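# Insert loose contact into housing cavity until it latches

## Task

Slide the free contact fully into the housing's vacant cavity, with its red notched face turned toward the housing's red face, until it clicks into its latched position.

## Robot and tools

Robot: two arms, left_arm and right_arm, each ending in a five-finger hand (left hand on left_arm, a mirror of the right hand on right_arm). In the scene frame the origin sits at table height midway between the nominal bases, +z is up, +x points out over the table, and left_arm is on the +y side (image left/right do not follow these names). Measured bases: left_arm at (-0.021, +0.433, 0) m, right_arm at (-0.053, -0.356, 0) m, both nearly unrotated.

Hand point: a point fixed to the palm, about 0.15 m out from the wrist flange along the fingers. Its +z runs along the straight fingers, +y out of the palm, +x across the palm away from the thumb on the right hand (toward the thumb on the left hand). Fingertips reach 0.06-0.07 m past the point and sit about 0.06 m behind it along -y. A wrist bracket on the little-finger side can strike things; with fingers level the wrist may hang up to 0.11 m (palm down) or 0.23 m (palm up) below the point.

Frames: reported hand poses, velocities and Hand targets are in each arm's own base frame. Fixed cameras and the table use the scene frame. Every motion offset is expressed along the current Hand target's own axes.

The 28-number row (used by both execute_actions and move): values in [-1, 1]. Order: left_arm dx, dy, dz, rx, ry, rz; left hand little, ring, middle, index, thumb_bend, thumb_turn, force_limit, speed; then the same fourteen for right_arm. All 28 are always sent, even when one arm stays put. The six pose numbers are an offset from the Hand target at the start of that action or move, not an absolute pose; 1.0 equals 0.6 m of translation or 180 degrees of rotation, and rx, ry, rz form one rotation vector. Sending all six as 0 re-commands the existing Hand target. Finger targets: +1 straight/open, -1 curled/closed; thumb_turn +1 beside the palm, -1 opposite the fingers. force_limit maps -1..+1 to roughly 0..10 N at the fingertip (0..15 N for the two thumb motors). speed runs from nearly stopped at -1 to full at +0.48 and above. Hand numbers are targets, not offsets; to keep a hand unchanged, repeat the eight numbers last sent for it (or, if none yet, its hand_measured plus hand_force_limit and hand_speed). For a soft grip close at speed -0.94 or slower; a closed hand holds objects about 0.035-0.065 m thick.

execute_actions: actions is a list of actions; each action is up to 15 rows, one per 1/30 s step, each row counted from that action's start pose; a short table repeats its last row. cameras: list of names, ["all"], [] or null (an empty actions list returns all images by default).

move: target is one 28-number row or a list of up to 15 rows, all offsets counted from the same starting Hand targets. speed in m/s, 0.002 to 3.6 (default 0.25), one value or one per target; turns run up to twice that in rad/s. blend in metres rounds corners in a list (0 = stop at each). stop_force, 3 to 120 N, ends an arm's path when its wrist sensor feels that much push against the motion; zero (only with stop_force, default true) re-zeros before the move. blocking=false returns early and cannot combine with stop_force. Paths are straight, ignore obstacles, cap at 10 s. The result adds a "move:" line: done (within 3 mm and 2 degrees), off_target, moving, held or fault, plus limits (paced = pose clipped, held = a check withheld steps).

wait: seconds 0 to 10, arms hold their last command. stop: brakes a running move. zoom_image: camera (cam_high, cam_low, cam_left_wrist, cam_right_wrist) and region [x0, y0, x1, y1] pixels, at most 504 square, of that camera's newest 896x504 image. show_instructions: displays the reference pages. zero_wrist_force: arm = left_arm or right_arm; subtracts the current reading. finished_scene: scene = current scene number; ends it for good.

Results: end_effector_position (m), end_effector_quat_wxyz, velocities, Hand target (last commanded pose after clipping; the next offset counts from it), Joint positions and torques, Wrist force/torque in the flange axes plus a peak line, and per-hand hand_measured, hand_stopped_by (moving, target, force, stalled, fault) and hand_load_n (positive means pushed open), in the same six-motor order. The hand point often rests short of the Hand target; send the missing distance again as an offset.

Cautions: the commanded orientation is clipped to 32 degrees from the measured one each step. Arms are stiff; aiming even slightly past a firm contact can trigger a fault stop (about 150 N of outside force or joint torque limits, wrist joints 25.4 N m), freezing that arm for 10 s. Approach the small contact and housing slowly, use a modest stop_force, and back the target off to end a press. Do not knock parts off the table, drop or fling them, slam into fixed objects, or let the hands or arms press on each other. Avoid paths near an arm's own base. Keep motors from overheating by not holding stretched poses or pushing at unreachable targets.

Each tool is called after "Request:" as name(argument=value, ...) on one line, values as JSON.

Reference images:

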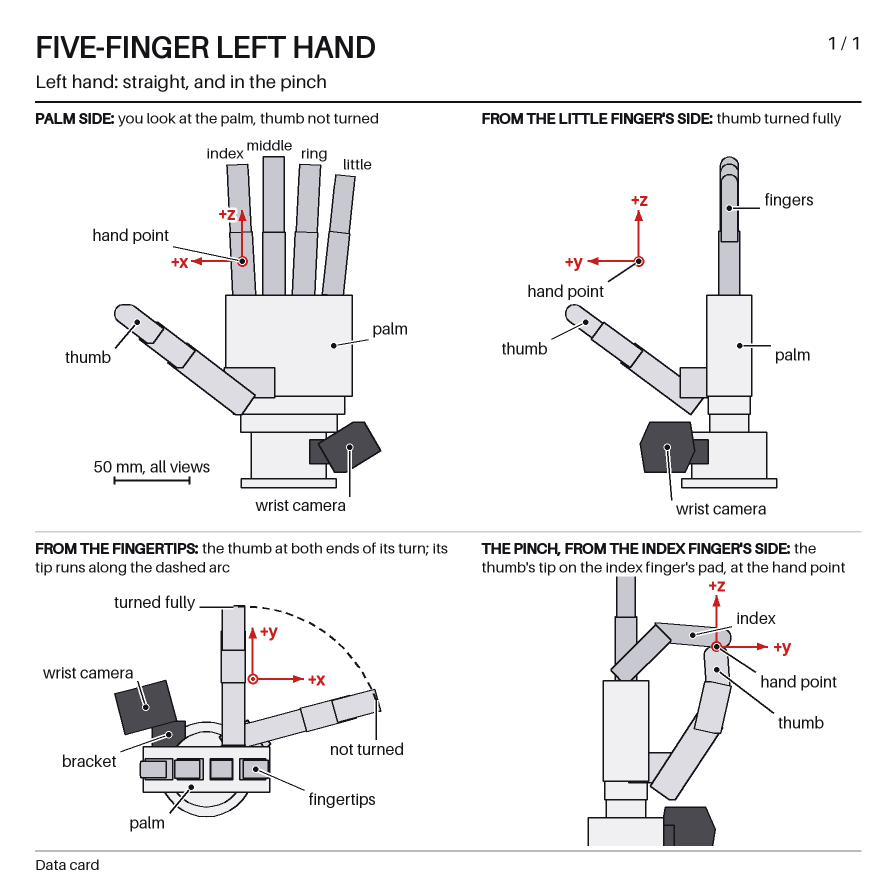

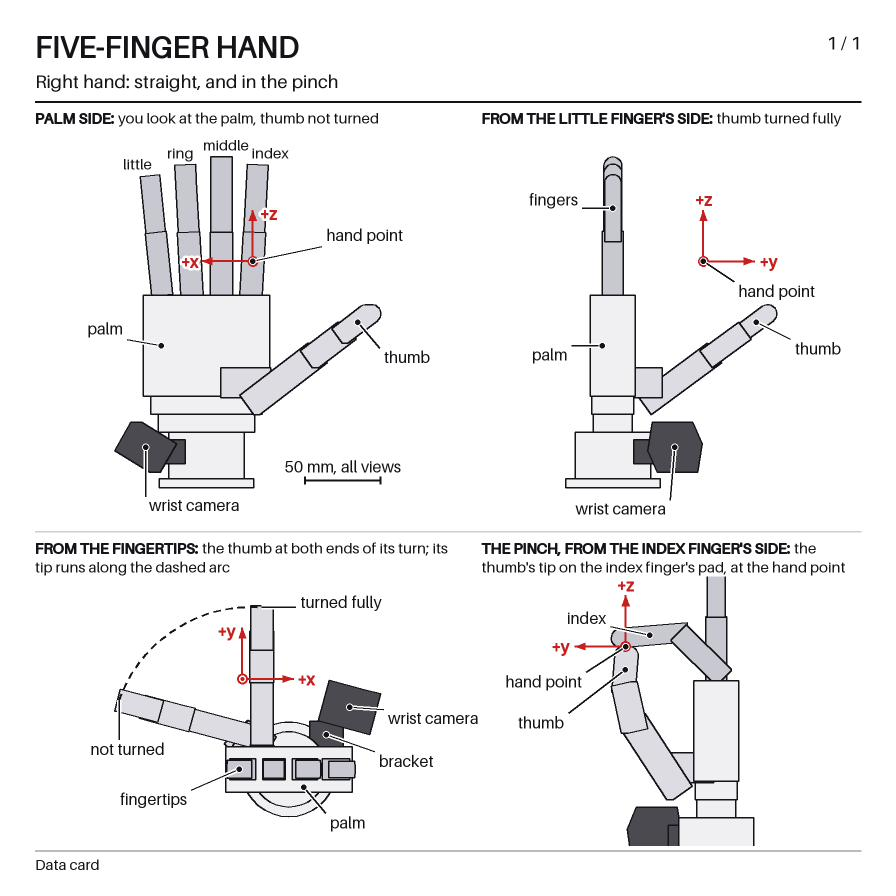

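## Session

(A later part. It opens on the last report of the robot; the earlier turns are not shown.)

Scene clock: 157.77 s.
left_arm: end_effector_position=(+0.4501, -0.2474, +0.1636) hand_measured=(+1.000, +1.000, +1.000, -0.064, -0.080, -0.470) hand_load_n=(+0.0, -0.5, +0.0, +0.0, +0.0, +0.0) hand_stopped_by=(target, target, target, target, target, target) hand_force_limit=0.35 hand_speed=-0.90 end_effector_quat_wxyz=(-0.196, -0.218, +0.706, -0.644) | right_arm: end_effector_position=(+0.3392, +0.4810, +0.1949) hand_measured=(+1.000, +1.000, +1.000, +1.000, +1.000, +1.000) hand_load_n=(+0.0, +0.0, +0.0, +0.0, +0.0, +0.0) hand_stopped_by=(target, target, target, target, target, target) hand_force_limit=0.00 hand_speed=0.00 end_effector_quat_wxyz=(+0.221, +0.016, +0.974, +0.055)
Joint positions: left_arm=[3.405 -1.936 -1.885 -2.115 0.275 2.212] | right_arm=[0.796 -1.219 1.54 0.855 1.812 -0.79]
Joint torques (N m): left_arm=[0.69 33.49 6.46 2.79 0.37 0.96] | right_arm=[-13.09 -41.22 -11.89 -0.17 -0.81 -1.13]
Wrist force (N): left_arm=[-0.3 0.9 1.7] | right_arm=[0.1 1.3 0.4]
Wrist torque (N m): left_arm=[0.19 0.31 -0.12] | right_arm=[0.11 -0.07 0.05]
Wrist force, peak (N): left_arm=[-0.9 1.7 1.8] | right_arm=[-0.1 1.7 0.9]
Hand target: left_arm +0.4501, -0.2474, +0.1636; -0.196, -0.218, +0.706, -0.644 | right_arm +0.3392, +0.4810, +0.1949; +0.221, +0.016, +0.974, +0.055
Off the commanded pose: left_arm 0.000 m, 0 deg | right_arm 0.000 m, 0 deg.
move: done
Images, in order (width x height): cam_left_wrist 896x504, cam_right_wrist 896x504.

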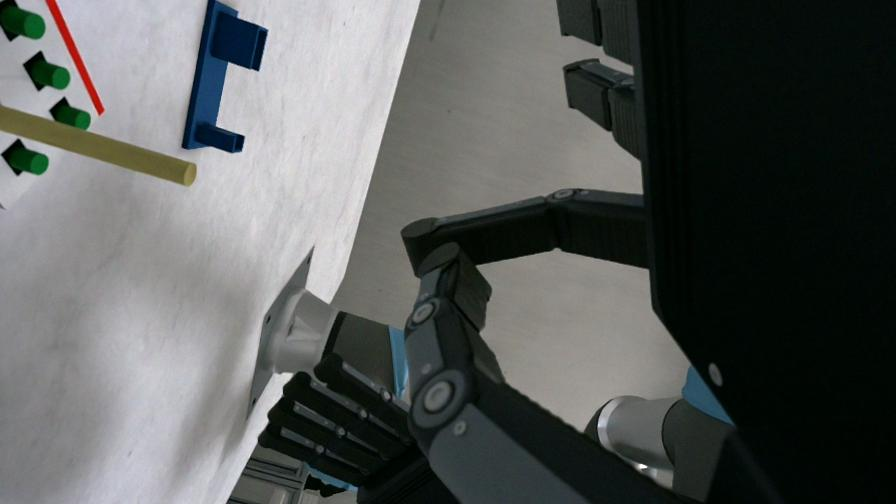

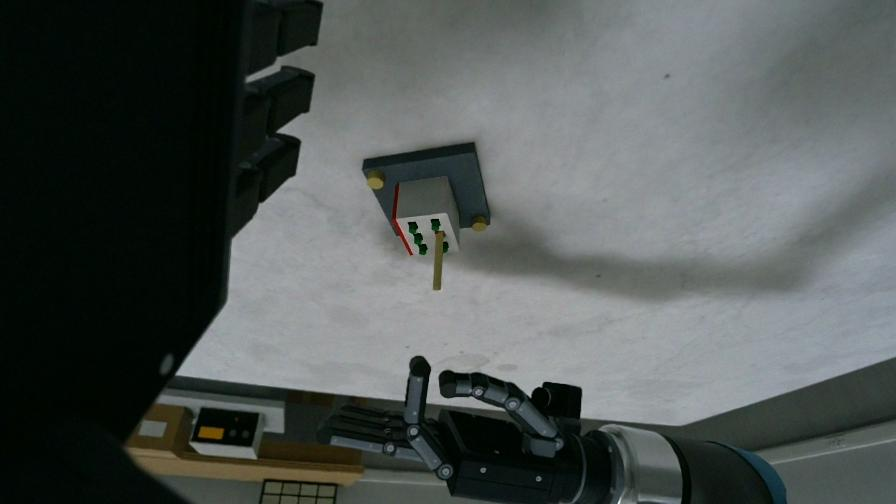

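Request:
move(target=[[0,0,0,0,0,0,1,1,1,1,1,1,0.35,0,0.0753,-0.0006,-0.0359,0,0,0,1,1,1,1,1,1,0,0],[0.0530,0.0280,0.0686,0.0105,0.0684,0.1918,1,1,1,1,1,1,0.35,0,0.0753,-0.0006,-0.0359,0,0,0,1,1,1,1,1,1,0,0]], speed=0.2, cameras=["all"])

Scene clock: 168.03 s.
left_arm: end_effector_position=(+0.4144, -0.2889, +0.1637) hand_measured=(+1.000, +1.000, +1.000, +1.000, +1.000, +1.000) hand_load_n=(+0.0, +0.0, +0.0, +0.0, +0.0, -0.5) hand_stopped_by=(target, target, target, target, target, target) hand_force_limit=0.35 hand_speed=0.00 end_effector_quat_wxyz=(-0.067, +0.067, +0.704, -0.704) | right_arm: end_effector_position=(+0.2892, +0.4810, +0.1949) hand_measured=(+1.000, +1.000, +1.000, +1.000, +1.000, +1.000) hand_load_n=(+0.0, +0.0, +0.0, +0.0, +0.0, +0.0) hand_stopped_by=(target, target, target, target, target, target) hand_force_limit=0.00 hand_speed=0.00 end_effector_quat_wxyz=(+0.221, +0.016, +0.974, +0.055)
Joint positions: left_arm=[3.315 -1.958 -1.819 -2.508 0.364 3.144] | right_arm=[0.886 -1.263 1.607 0.855 1.846 -0.704]
Joint torques (N m): left_arm=[11.4 29 18.61 1.74 -2.38 0.87] | right_arm=[-13.56 -25.14 -21.32 -0.39 -1.23 1.57]
Wrist force (N): left_arm=[0.3 0.8 1.1] | right_arm=[0.1 1.7 0.5]
Wrist torque (N m): left_arm=[0.24 0.15 0.19] | right_arm=[0.15 -0.07 0.23]
Wrist force, peak (N): left_arm=[-0.1 1.3 1.9] | right_arm=[-0.8 1.5 0.8]
Hand target: left_arm +0.4144, -0.2889, +0.1637; -0.067, +0.067, +0.704, -0.704 | right_arm +0.2892, +0.4810, +0.1949; +0.221, +0.016, +0.974, +0.055
Off the commanded pose: left_arm 0.000 m, 0 deg | right_arm 0.000 m, 0 deg.
move: done

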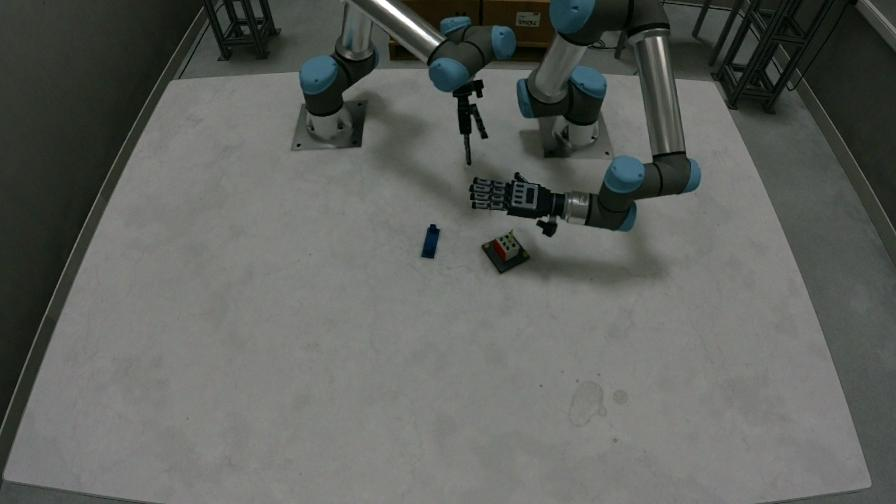

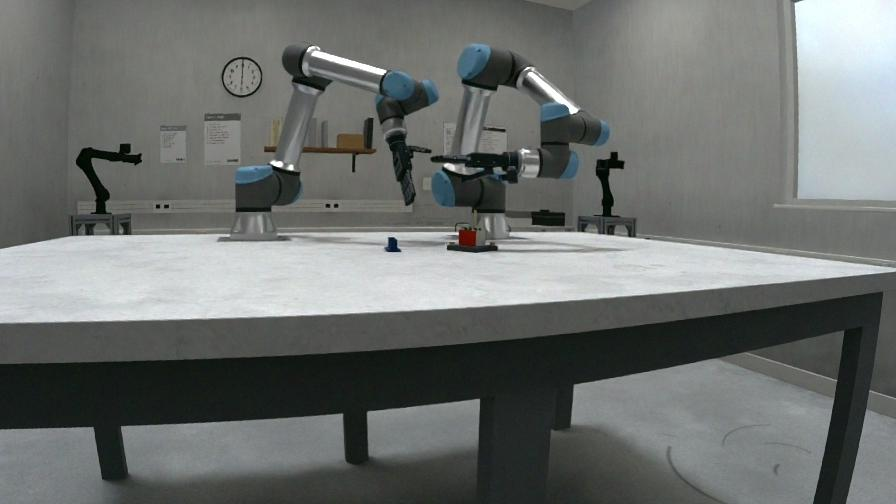

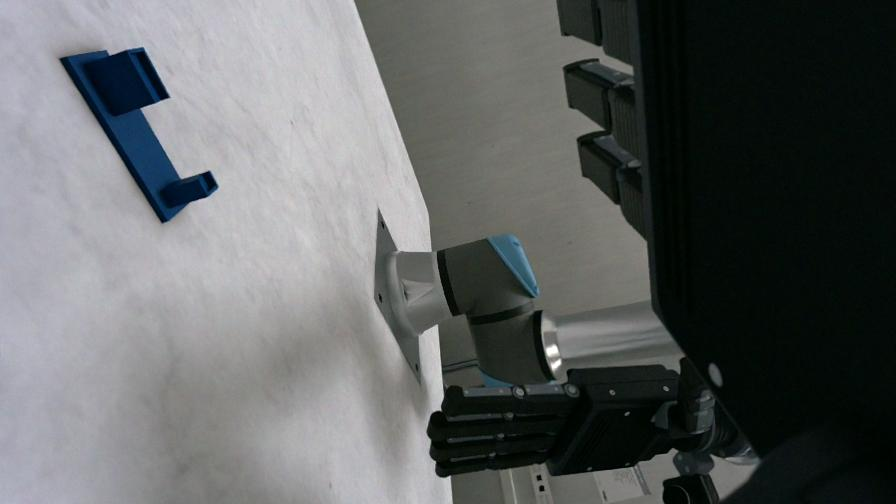

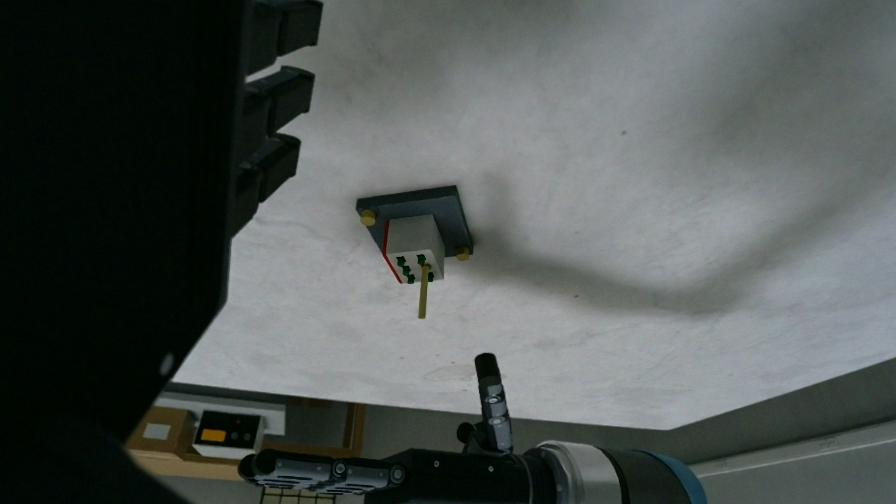

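Request:
move(target=[0,0.138,0,0,0,0,1,1,1,1,1,1,0.35,0,0,0,0,0,0,0,1,1,1,1,1,1,0,0], speed=0.12, cameras=["cam_left_wrist","cam_right_wrist"])

Scene clock: 170.07 s.
left_arm: end_effector_position=(+0.4145, -0.2889, +0.0809) hand_measured=(+1.000, +1.000, +1.000, +1.000, +1.000, +1.000) hand_load_n=(+0.0, +0.0, +0.0, +0.0, +0.0, -0.5) hand_stopped_by=(target, target, target, target, target, target) hand_force_limit=0.35 hand_speed=0.00 end_effector_quat_wxyz=(-0.067, +0.067, +0.704, -0.704) | right_arm: end_effector_position=(+0.2892, +0.4810, +0.1949) hand_measured=(+1.000, +1.000, +1.000, +1.000, +1.000, +1.000) hand_load_n=(+0.0, +0.0, +0.0, +0.0, +0.0, +0.0) hand_stopped_by=(target, target, target, target, target, target) hand_force_limit=0.00 hand_speed=0.00 end_effector_quat_wxyz=(+0.221, +0.016, +0.974, +0.055)
Joint positions: left_arm=[3.315 -2.094 -1.88 -2.311 0.364 3.144] | right_arm=[0.886 -1.263 1.607 0.855 1.846 -0.704]
Joint torques (N m): left_arm=[-11.99 32.83 21.37 -1.22 -2.44 -0.18] | right_arm=[-14.3 -24.84 -18.83 -0.26 -1.26 1.7]
Wrist force (N): left_arm=[0.0 0.9 0.9] | right_arm=[0.1 1.3 0.6]
Wrist torque (N m): left_arm=[0.26 0.16 0.17] | right_arm=[0.09 -0.06 0.21]
Wrist force, peak (N): left_arm=[0.3 2.1 1.1] | right_arm=[0.2 1.6 0.9]
Hand target: left_arm +0.4145, -0.2889, +0.0809; -0.067, +0.067, +0.704, -0.704 | right_arm +0.2892, +0.4810, +0.1949; +0.221, +0.016, +0.974, +0.055
Off the commanded pose: left_arm 0.000 m, 0 deg | right_arm 0.000 m, 0 deg.
move: done
Images, in order (width x height): cam_left_wrist 896x504, cam_right_wrist 896x504.

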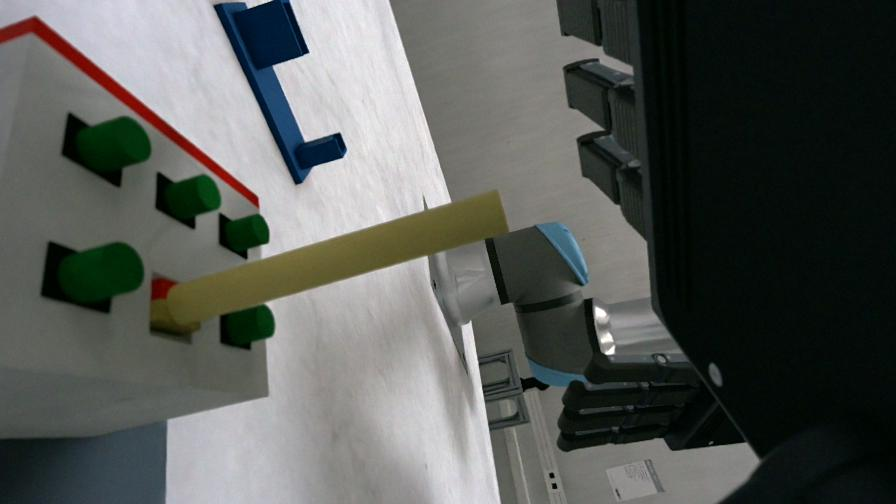

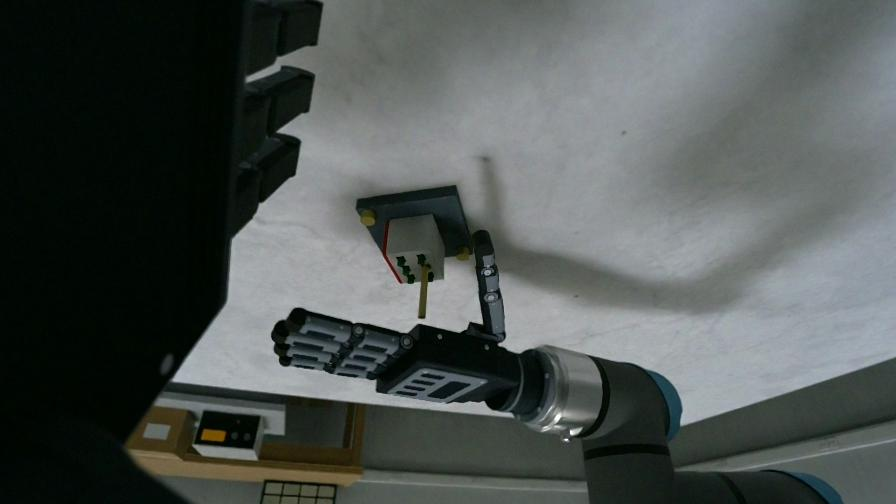

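Request:
move(target=[0,0.0467,0,0,0,0,1,1,1,1,1,1,0.35,0,0,0,0,0,0,0,1,1,1,1,1,1,0,0], speed=0.04, stop_force=5, cameras=["cam_left_wrist","cam_right_wrist"])

Scene clock: 173.00 s.
left_arm: end_effector_position=(+0.4146, -0.2890, +0.0551) hand_measured=(+1.000, +1.000, +1.000, +1.000, +1.000, +1.000) hand_load_n=(+0.0, +0.0, +0.0, +0.0, +0.0, +0.0) hand_stopped_by=(target, target, target, target, target, target) hand_force_limit=0.35 hand_speed=0.00 end_effector_quat_wxyz=(-0.067, +0.067, +0.704, -0.704) | right_arm: end_effector_position=(+0.2892, +0.4810, +0.1949) hand_measured=(+1.000, +1.000, +1.000, +1.000, +1.000, +1.000) hand_load_n=(+0.0, +0.0, +0.5, +0.0, +0.0, +0.0) hand_stopped_by=(target, target, target, target, target, target) hand_force_limit=0.00 hand_speed=0.00 end_effector_quat_wxyz=(+0.221, +0.016, +0.974, +0.055)
Joint positions: left_arm=[3.315 -2.142 -1.891 -2.252 0.364 3.145] | right_arm=[0.886 -1.263 1.607 0.855 1.846 -0.704]
Joint torques (N m): left_arm=[-9.4 29.54 21.02 1.59 -1.13 0.47] | right_arm=[-14.73 -24.57 -16.92 -0.39 -1.13 1.63]
Wrist force (N): left_arm=[0.1 1.0 1.0] | right_arm=[0.1 1.4 0.8]
Wrist torque (N m): left_arm=[0.26 0.16 0.15] | right_arm=[0.08 -0.06 0.22]
Wrist force, peak (N): left_arm=[0.9 -6.4 0.0] | right_arm=[0.1 1.7 0.7]
Hand target: left_arm +0.4146, -0.2889, +0.0551; -0.067, +0.067, +0.704, -0.704 (not the last commanded pose) | right_arm +0.2892, +0.4810, +0.1949; +0.221, +0.016, +0.974, +0.055
Off the commanded pose: left_arm 0.002 m, 0 deg | right_arm 0.000 m, 0 deg.
move: contact (left_arm)
Images, in order (width x height): cam_left_wrist 896x504, cam_right_wrist 896x504.

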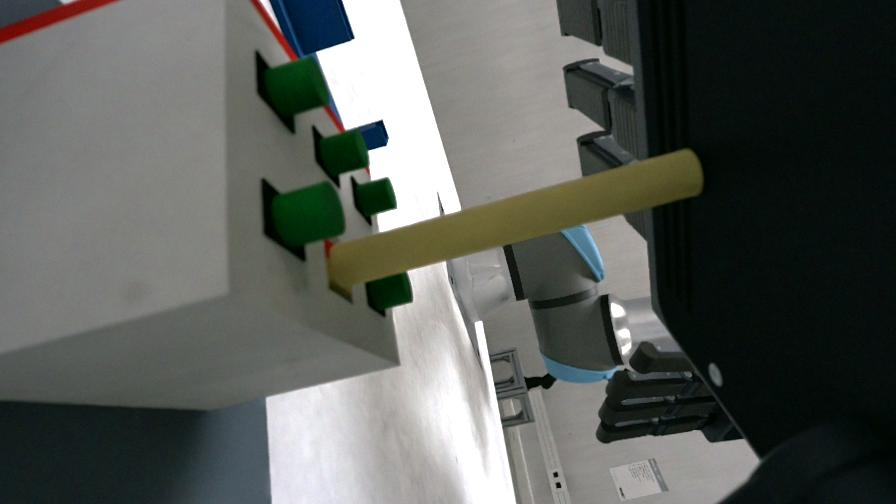

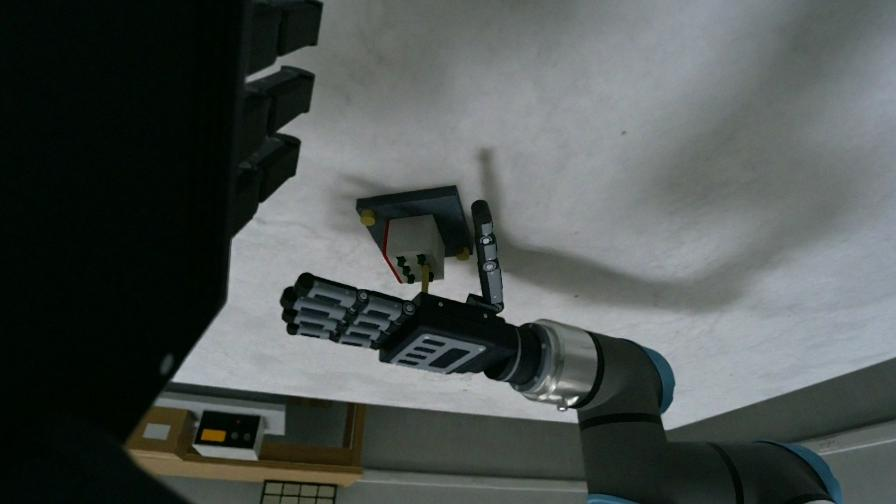

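Request:
move(target=[0,0.0225,0,0,0,0,1,1,1,1,1,1,0.35,0,0,0,0,0,0,0,1,1,1,1,1,1,0,0], speed=0.009, stop_force=15, cameras=["cam_left_wrist","cam_right_wrist"])

Scene clock: 175.93 s.
left_arm: end_effector_position=(+0.4146, -0.2890, +0.0416) hand_measured=(+1.000, +1.000, +1.000, +1.000, +1.000, +1.000) hand_load_n=(+0.0, +0.0, -0.5, +0.0, +0.0, -0.5) hand_stopped_by=(target, target, target, target, target, target) hand_force_limit=0.35 hand_speed=0.00 end_effector_quat_wxyz=(-0.067, +0.067, +0.704, -0.704) | right_arm: end_effector_position=(+0.2892, +0.4810, +0.1949) hand_measured=(+1.000, +1.000, +1.000, +1.000, +1.000, +1.000) hand_load_n=(+0.0, +0.0, +0.0, -0.5, +0.0, +0.0) hand_stopped_by=(target, target, target, target, target, target) hand_force_limit=0.00 hand_speed=0.00 end_effector_quat_wxyz=(+0.221, +0.016, +0.974, +0.055)
Joint positions: left_arm=[3.315 -2.169 -1.895 -2.222 0.364 3.145] | right_arm=[0.886 -1.263 1.607 0.855 1.846 -0.704]
Joint torques (N m): left_arm=[-10.74 42.22 5.13 -1.62 -0.96 0.42] | right_arm=[-13.9 -24.11 -14.08 -0.23 -1.02 1.58]
Wrist force (N): left_arm=[-0.1 -5.1 1.0] | right_arm=[0.0 1.5 0.5]
Wrist torque (N m): left_arm=[0.01 0.19 0.30] | right_arm=[0.12 -0.05 0.22]
Wrist force, peak (N): left_arm=[0.2 -6.4 1.3] | right_arm=[-0.1 1.7 0.6]
Hand target: left_arm +0.4146, -0.2890, +0.0416; -0.067, +0.067, +0.704, -0.704 | right_arm +0.2892, +0.4810, +0.1949; +0.221, +0.016, +0.974, +0.055
Off the commanded pose: left_arm 0.000 m, 0 deg | right_arm 0.000 m, 0 deg.
move: done
Images, in order (width x height): cam_left_wrist 896x504, cam_right_wrist 896x504.

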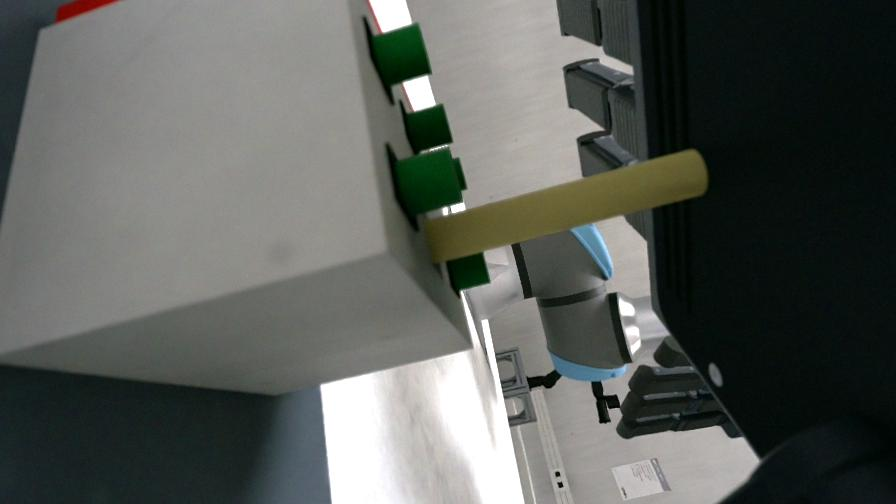

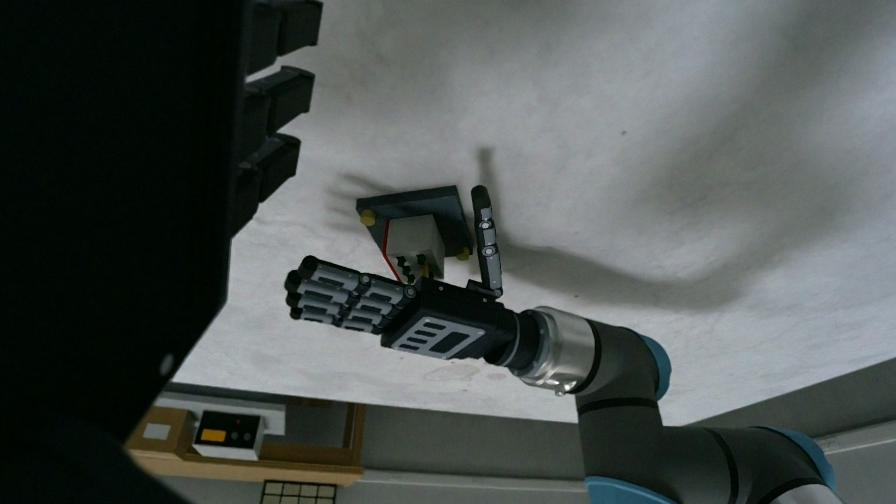

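Request:
move(target=[0,0.0167,0,0,0,0,1,1,1,1,1,1,0.35,0,0,0,0,0,0,0,1,1,1,1,1,1,0,0], speed=0.007, stop_force=16, zero=false, cameras=["cam_left_wrist","cam_right_wrist"])

Scene clock: 179.63 s.
left_arm: end_effector_position=(+0.4146, -0.2890, +0.0413) hand_measured=(+1.000, +1.000, +1.000, +1.000, +1.000, +1.000) hand_load_n=(+0.0, +0.0, +0.0, +0.0, +0.0, -0.5) hand_stopped_by=(target, target, target, target, target, target) hand_force_limit=0.35 hand_speed=0.00 end_effector_quat_wxyz=(-0.067, +0.067, +0.704, -0.704) | right_arm: end_effector_position=(+0.2892, +0.4810, +0.1949) hand_measured=(+1.000, +1.000, +1.000, +1.000, +1.000, +1.000) hand_load_n=(+0.0, +0.0, +0.0, +0.0, +0.0, +0.0) hand_stopped_by=(target, target, target, target, target, target) hand_force_limit=0.00 hand_speed=0.00 end_effector_quat_wxyz=(+0.221, +0.016, +0.974, +0.055)
Joint positions: left_arm=[3.315 -2.169 -1.895 -2.221 0.364 3.145] | right_arm=[0.886 -1.263 1.607 0.855 1.846 -0.704]
Joint torques (N m): left_arm=[-10.68 30.24 7.59 -1.56 -2.29 -1.45] | right_arm=[-13.56 -24.29 -14.26 -0.49 -0.89 1.63]
Wrist force (N): left_arm=[0.4 -18.8 1.2] | right_arm=[0.1 1.2 0.4]
Wrist torque (N m): left_arm=[-0.54 0.12 0.74] | right_arm=[0.08 -0.07 0.21]
Wrist force, peak (N): left_arm=[0.1 -30.2 1.1] | right_arm=[0.1 1.8 0.6]
Hand target: left_arm +0.4146, -0.2890, +0.0413; -0.067, +0.067, +0.704, -0.704 (not the last commanded pose) | right_arm +0.2892, +0.4810, +0.1949; +0.221, +0.016, +0.974, +0.055
Off the commanded pose: left_arm 0.010 m, 0 deg | right_arm 0.000 m, 0 deg.
move: contact (left_arm)
Images, in order (width x height): cam_left_wrist 896x504, cam_right_wrist 896x504.

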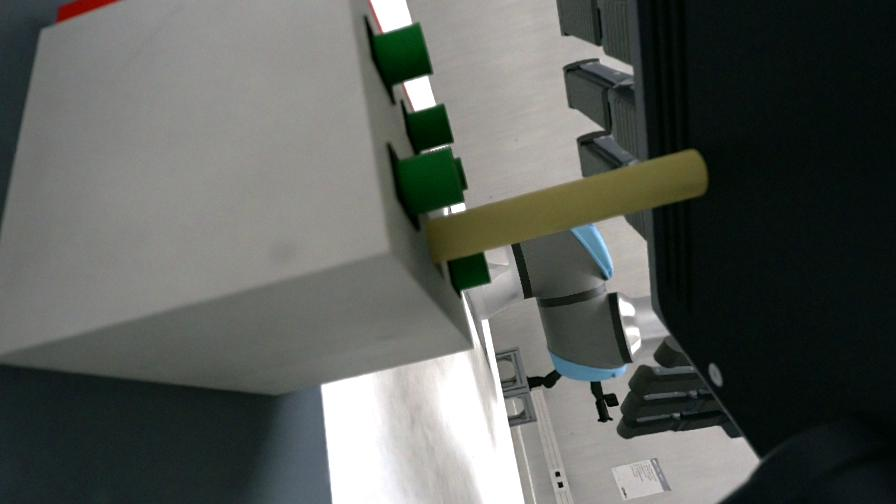

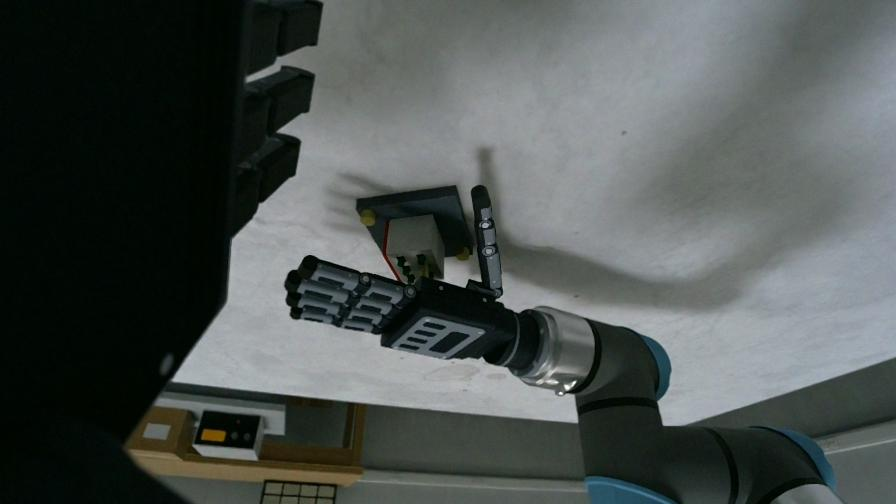

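Request:
zoom_image(camera="cam_left_wrist", region=[340, 100, 720, 320])

Request:
zoom_image(camera="cam_right_wrist", region=[330, 180, 510, 310])

Scaled by 1.326.

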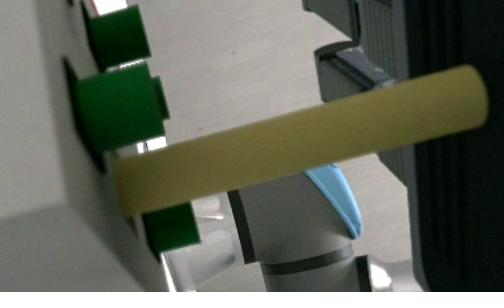

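Scaled by 2.800.

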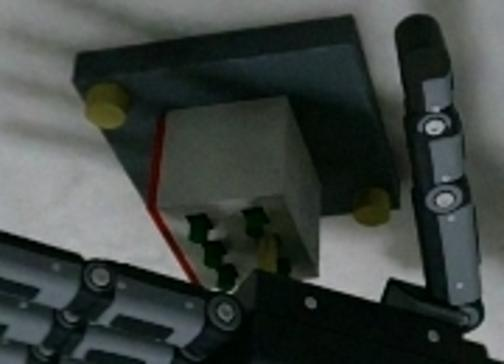

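Request:
move(target=[0,0.01,0,0,0,0,1,1,1,1,1,1,0.35,0,0,0,0,0,0,0,1,1,1,1,1,1,0,0], speed=0.003, stop_force=30, zero=false, cameras=["cam_left_wrist"])

Scene clock: 182.43 s.
left_arm: end_effector_position=(+0.4146, -0.2890, +0.0411) hand_measured=(+1.000, +1.000, +1.000, +1.000, +1.000, +1.000) hand_load_n=(+0.0, +0.0, +0.0, +0.0, +0.0, +0.0) hand_stopped_by=(target, target, target, target, target, target) hand_force_limit=0.35 hand_speed=0.00 end_effector_quat_wxyz=(-0.067, +0.067, +0.704, -0.704) | right_arm: end_effector_position=(+0.2892, +0.4810, +0.1949) hand_measured=(+1.000, +1.000, +1.000, +1.000, +1.000, +1.000) hand_load_n=(+0.0, +0.0, +0.0, +0.0, +0.0, +0.0) hand_stopped_by=(target, target, target, target, target, target) hand_force_limit=0.00 hand_speed=0.00 end_effector_quat_wxyz=(+0.221, +0.016, +0.974, +0.055)
Joint positions: left_arm=[3.315 -2.17 -1.895 -2.221 0.364 3.145] | right_arm=[0.886 -1.263 1.607 0.855 1.846 -0.704]
Joint torques (N m): left_arm=[-11.35 30.21 5.37 -0.32 -2.12 -1.46] | right_arm=[-13.75 -24.25 -13.82 -0.44 -0.77 1.6]
Wrist force (N): left_arm=[0.5 -32.9 1.1] | right_arm=[0.0 1.4 0.7]
Wrist torque (N m): left_arm=[-1.12 0.14 1.16] | right_arm=[0.10 -0.05 0.22]
Wrist force, peak (N): left_arm=[0.0 -36.7 1.2] | right_arm=[0.1 1.7 0.7]
Hand target: left_arm +0.4146, -0.2890, +0.0411; -0.067, +0.067, +0.704, -0.704 (not the last commanded pose) | right_arm +0.2892, +0.4810, +0.1949; +0.221, +0.016, +0.974, +0.055
Off the commanded pose: left_arm 0.006 m, 0 deg | right_arm 0.000 m, 0 deg.
move: contact (left_arm)
Images, in order (width x height): cam_left_wrist 896x504.

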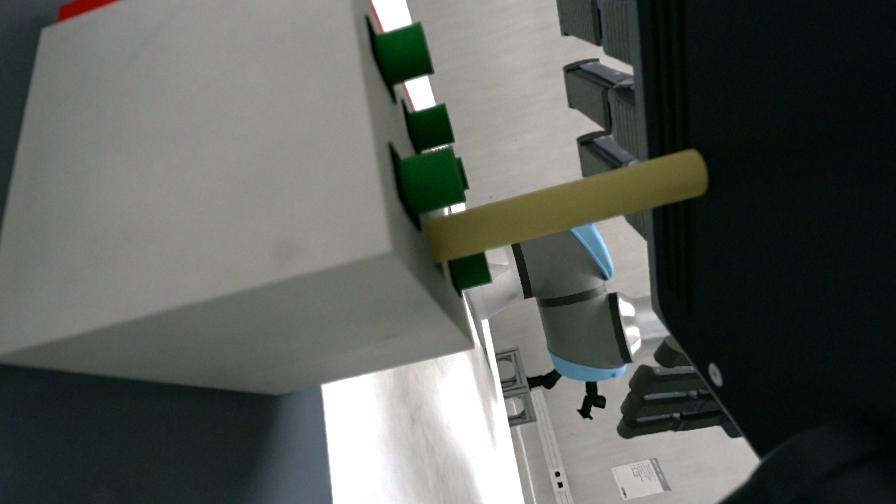

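Request:
move(target=[0,-0.1167,0,0,0,0,1,1,1,1,1,1,0.35,0,0,0,0,0,0,0,1,1,1,1,1,1,0,0], speed=0.12, cameras=["all"])

Request:
zoom_image(camera="cam_right_wrist", region=[340, 170, 500, 330])

Request:
zoom_image(camera="cam_left_wrist", region=[0, 100, 300, 400])

Scene clock: 184.07 s.
left_arm: end_effector_position=(+0.4145, -0.2889, +0.1111) hand_measured=(+1.000, +1.000, +1.000, +1.000, +1.000, +1.000) hand_load_n=(+0.0, +0.0, +0.0, +0.0, +0.0, +0.0) hand_stopped_by=(target, target, target, target, target, target) hand_force_limit=0.35 hand_speed=0.00 end_effector_quat_wxyz=(-0.067, +0.067, +0.704, -0.704) | right_arm: end_effector_position=(+0.2892, +0.4810, +0.1949) hand_measured=(+1.000, +1.000, +1.000, +1.000, +1.000, +1.000) hand_load_n=(+0.0, +0.0, +0.0, +0.0, +0.0, +0.0) hand_stopped_by=(target, target, target, target, target, target) hand_force_limit=0.00 hand_speed=0.00 end_effector_quat_wxyz=(+0.221, +0.016, +0.974, +0.055)
Joint positions: left_arm=[3.315 -2.041 -1.863 -2.382 0.364 3.145] | right_arm=[0.886 -1.263 1.607 0.855 1.846 -0.704]
Joint torques (N m): left_arm=[12.69 38.76 4.08 -0.11 2.23 1.12] | right_arm=[-14.03 -23.33 -13.47 -0.37 -0.6 1.59]
Wrist force (N): left_arm=[0.1 0.6 1.0] | right_arm=[0.1 1.4 0.7]
Wrist torque (N m): left_arm=[0.21 0.15 0.01] | right_arm=[0.10 -0.07 0.22]
Wrist force, peak (N): left_arm=[0.2 -33.4 1.1] | right_arm=[0.2 1.7 0.8]
Hand target: left_arm +0.4145, -0.2889, +0.1111; -0.067, +0.067, +0.704, -0.704 | right_arm +0.2892, +0.4810, +0.1949; +0.221, +0.016, +0.974, +0.055
Off the commanded pose: left_arm 0.000 m, 0 deg | right_arm 0.000 m, 0 deg.
move: done

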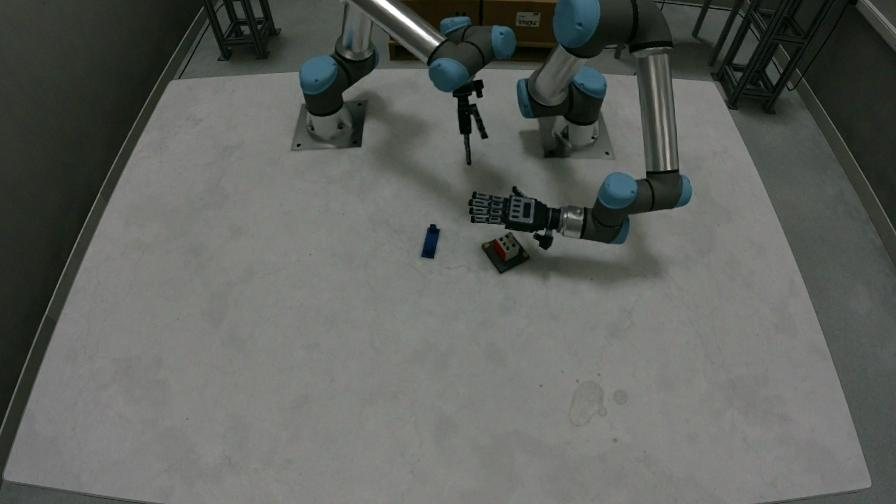

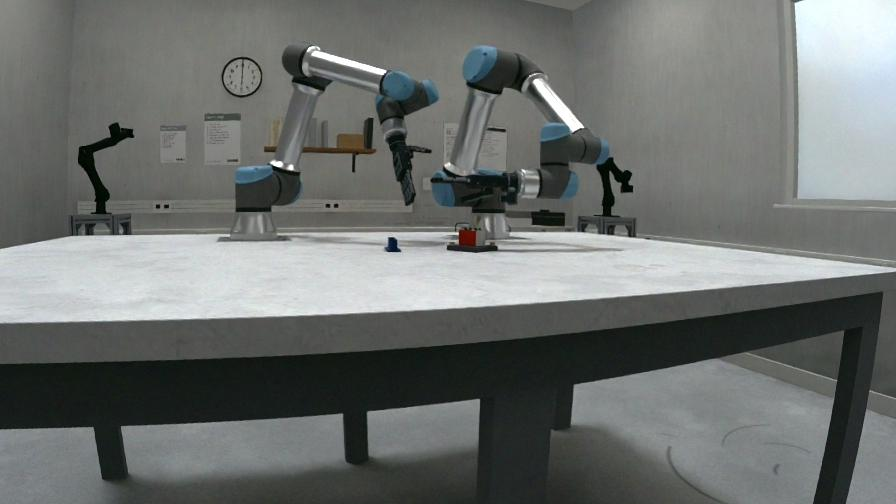

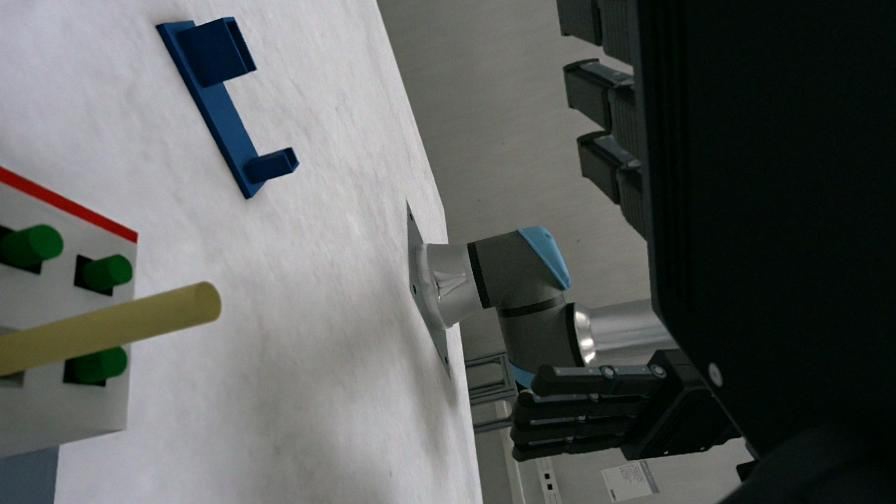

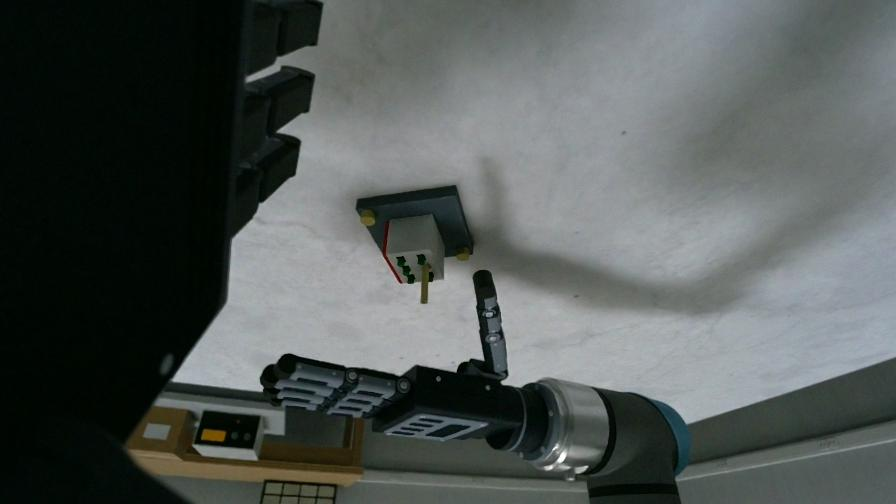

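Scaled by 3.150.

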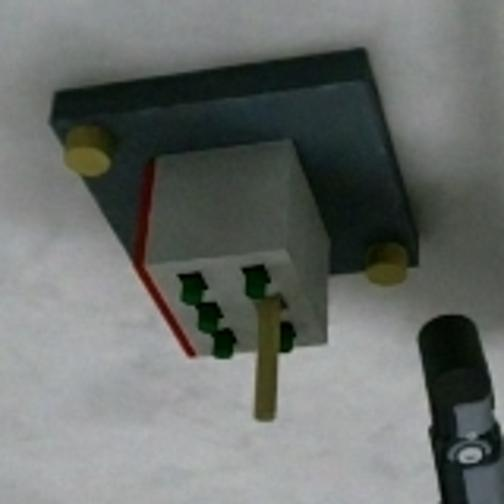

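Scaled by 1.680.

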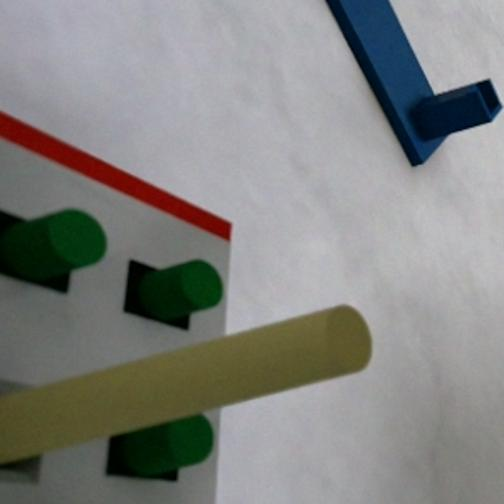

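Request:
move(target=[0,0.0503,0,0,0,0,1,1,1,1,1,1,0.35,0,0,0,0,0,0,0,1,1,1,1,1,1,0,0], speed=0.1, cameras=["cam_left_wrist"])

Request:
zoom_image(camera="cam_left_wrist", region=[60, 160, 320, 400])

Scene clock: 185.43 s.
left_arm: end_effector_position=(+0.4144, -0.2889, +0.0809) hand_measured=(+1.000, +1.000, +1.000, +1.000, +1.000, +1.000) hand_load_n=(+0.0, +0.0, +0.0, +0.0, +0.0, +0.0) hand_stopped_by=(target, target, target, target, target, target) hand_force_limit=0.35 hand_speed=0.00 end_effector_quat_wxyz=(-0.067, +0.067, +0.704, -0.704) end_effector_velocity=(+0.000, +0.000, +0.001) end_effector_angular_velocity=(+0.000, +0.003, +0.000) | right_arm: end_effector_position=(+0.2892, +0.4810, +0.1949) hand_measured=(+1.000, +1.000, +1.000, +1.000, +1.000, +1.000) hand_load_n=(+0.0, +0.0, +0.0, +0.0, +0.0, +0.0) hand_stopped_by=(target, target, target, target, target, target) hand_force_limit=0.00 hand_speed=0.00 end_effector_quat_wxyz=(+0.221, +0.016, +0.974, +0.055)
Joint positions: left_arm=[3.315 -2.094 -1.88 -2.311 0.364 3.145] | right_arm=[0.886 -1.263 1.607 0.855 1.846 -0.704]
Joint velocities: left_arm=[0 0 0.002 -0.005 0 -0.001] | right_arm=[within noise]
Joint torques (N m): left_arm=[-0.52 44.4 20.22 -3.09 -1.15 -2.1] | right_arm=[-13.6 -25.12 -13.53 -0.34 -0.64 1.51]
Wrist force (N): left_arm=[0.2 0.9 1.3] | right_arm=[-0.2 1.7 0.6]
Wrist torque (N m): left_arm=[0.24 0.16 0.06] | right_arm=[0.15 -0.02 0.22]
Wrist force, peak (N): left_arm=[0.1 1.5 1.0] | right_arm=[-0.2 1.7 0.6]
Hand target: left_arm +0.4145, -0.2889, +0.0809; -0.067, +0.067, +0.704, -0.704 | right_arm +0.2892, +0.4810, +0.1949; +0.221, +0.016, +0.974, +0.055
Off the commanded pose: left_arm 0.000 m, 0 deg | right_arm 0.000 m, 0 deg.
move: done
Images, in order (width x height): cam_left_wrist 896x504.

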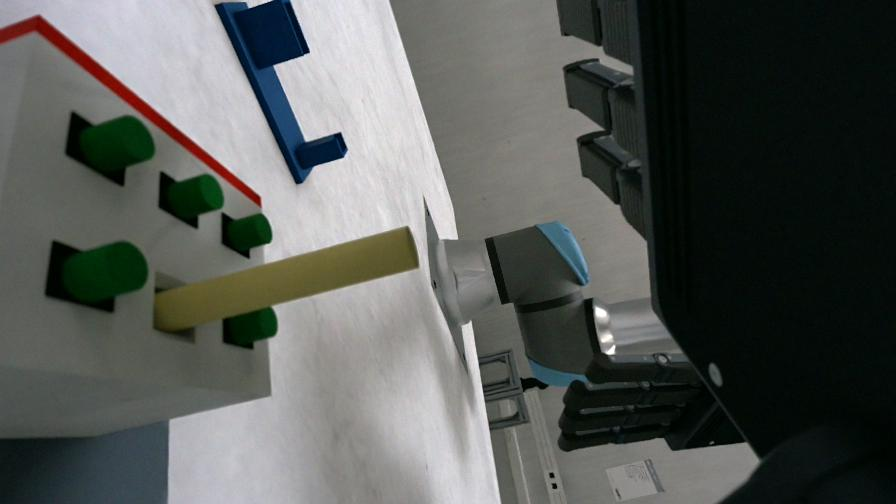

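Scaled by 1.938.

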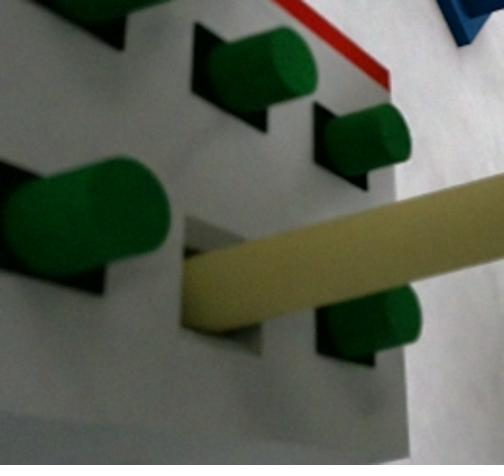

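Request:
move(target=[[0,-0.1378,0,0,0,0,1,1,1,1,1,1,0.35,0,0,0,0,0,0,0,1,1,1,1,1,1,0,0],[-0.0456,-0.1378,-0.0791,-0.0105,-0.0684,-0.1918,1,1,1,-0.065,-0.08,-0.47,0.35,0,0,0,0,0,0,0,1,1,1,1,1,1,0,0],[-0.0456,-0.0652,-0.0791,-0.0105,-0.0684,-0.1918,1,1,1,-0.065,-0.08,-0.47,0.35,0,0,0,0,0,0,0,1,1,1,1,1,1,0,0]], speed=0.2, blend=[0.03,0,0], cameras=["cam_left_wrist","cam_right_wrist"])

Scene clock: 197.93 s.
left_arm: end_effector_position=(+0.4502, -0.2474, +0.1200) hand_measured=(+1.000, +1.000, +1.000, -0.064, -0.080, -0.470) hand_load_n=(+0.0, +0.0, +0.0, +0.0, +0.0, +0.0) hand_stopped_by=(target, target, target, target, target, target) hand_force_limit=0.35 hand_speed=0.00 end_effector_quat_wxyz=(-0.196, -0.218, +0.706, -0.644) | right_arm: end_effector_position=(+0.2892, +0.4810, +0.1949) hand_measured=(+1.000, +1.000, +1.000, +1.000, +1.000, +1.000) hand_load_n=(+0.0, +0.0, +0.0, +0.0, +0.0, +0.0) hand_stopped_by=(target, target, target, target, target, target) hand_force_limit=0.00 hand_speed=0.00 end_effector_quat_wxyz=(+0.221, +0.016, +0.974, +0.055)
Joint positions: left_arm=[3.405 -2.009 -1.92 -2.007 0.275 2.212] | right_arm=[0.886 -1.263 1.607 0.855 1.846 -0.704]
Joint torques (N m): left_arm=[-11.63 40.46 23.13 -1.96 -2.75 -0.91] | right_arm=[-12.76 -25.91 -13.96 -0.32 -0.23 1.66]
Wrist force (N): left_arm=[-0.1 1.0 1.6] | right_arm=[0.1 1.6 0.5]
Wrist torque (N m): left_arm=[0.22 0.28 0.06] | right_arm=[0.13 -0.06 0.22]
Wrist force, peak (N): left_arm=[0.3 2.7 0.9] | right_arm=[-0.1 1.9 0.8]
Hand target: left_arm +0.4503, -0.2474, +0.1201; -0.196, -0.218, +0.706, -0.644 | right_arm +0.2892, +0.4810, +0.1949; +0.221, +0.016, +0.974, +0.055
Off the commanded pose: left_arm 0.000 m, 0 deg | right_arm 0.000 m, 0 deg.
move: done
Images, in order (width x height): cam_left_wrist 896x504, cam_right_wrist 896x504.

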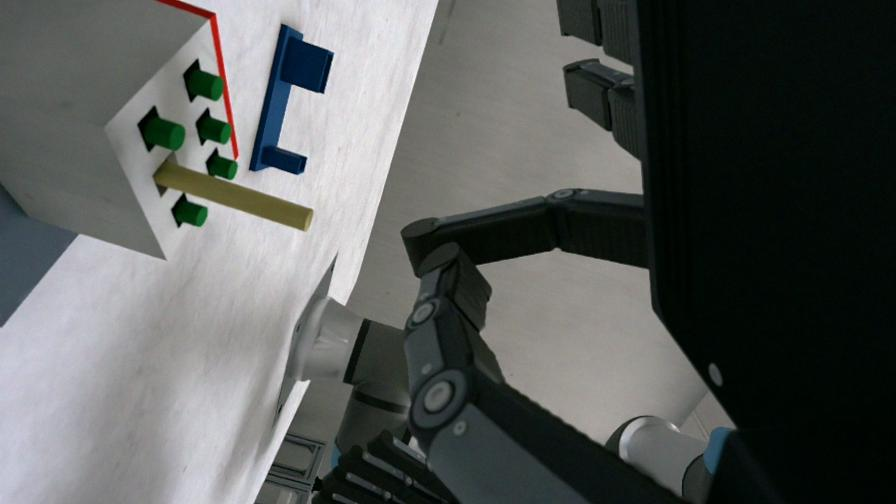

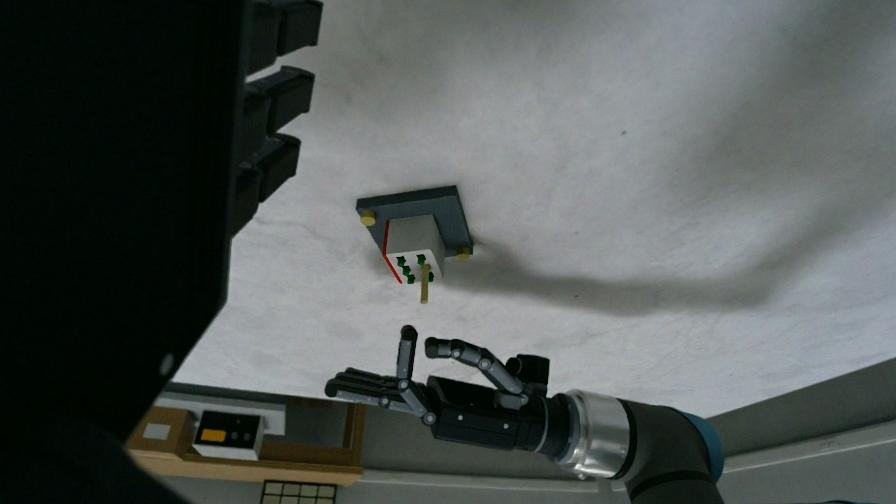

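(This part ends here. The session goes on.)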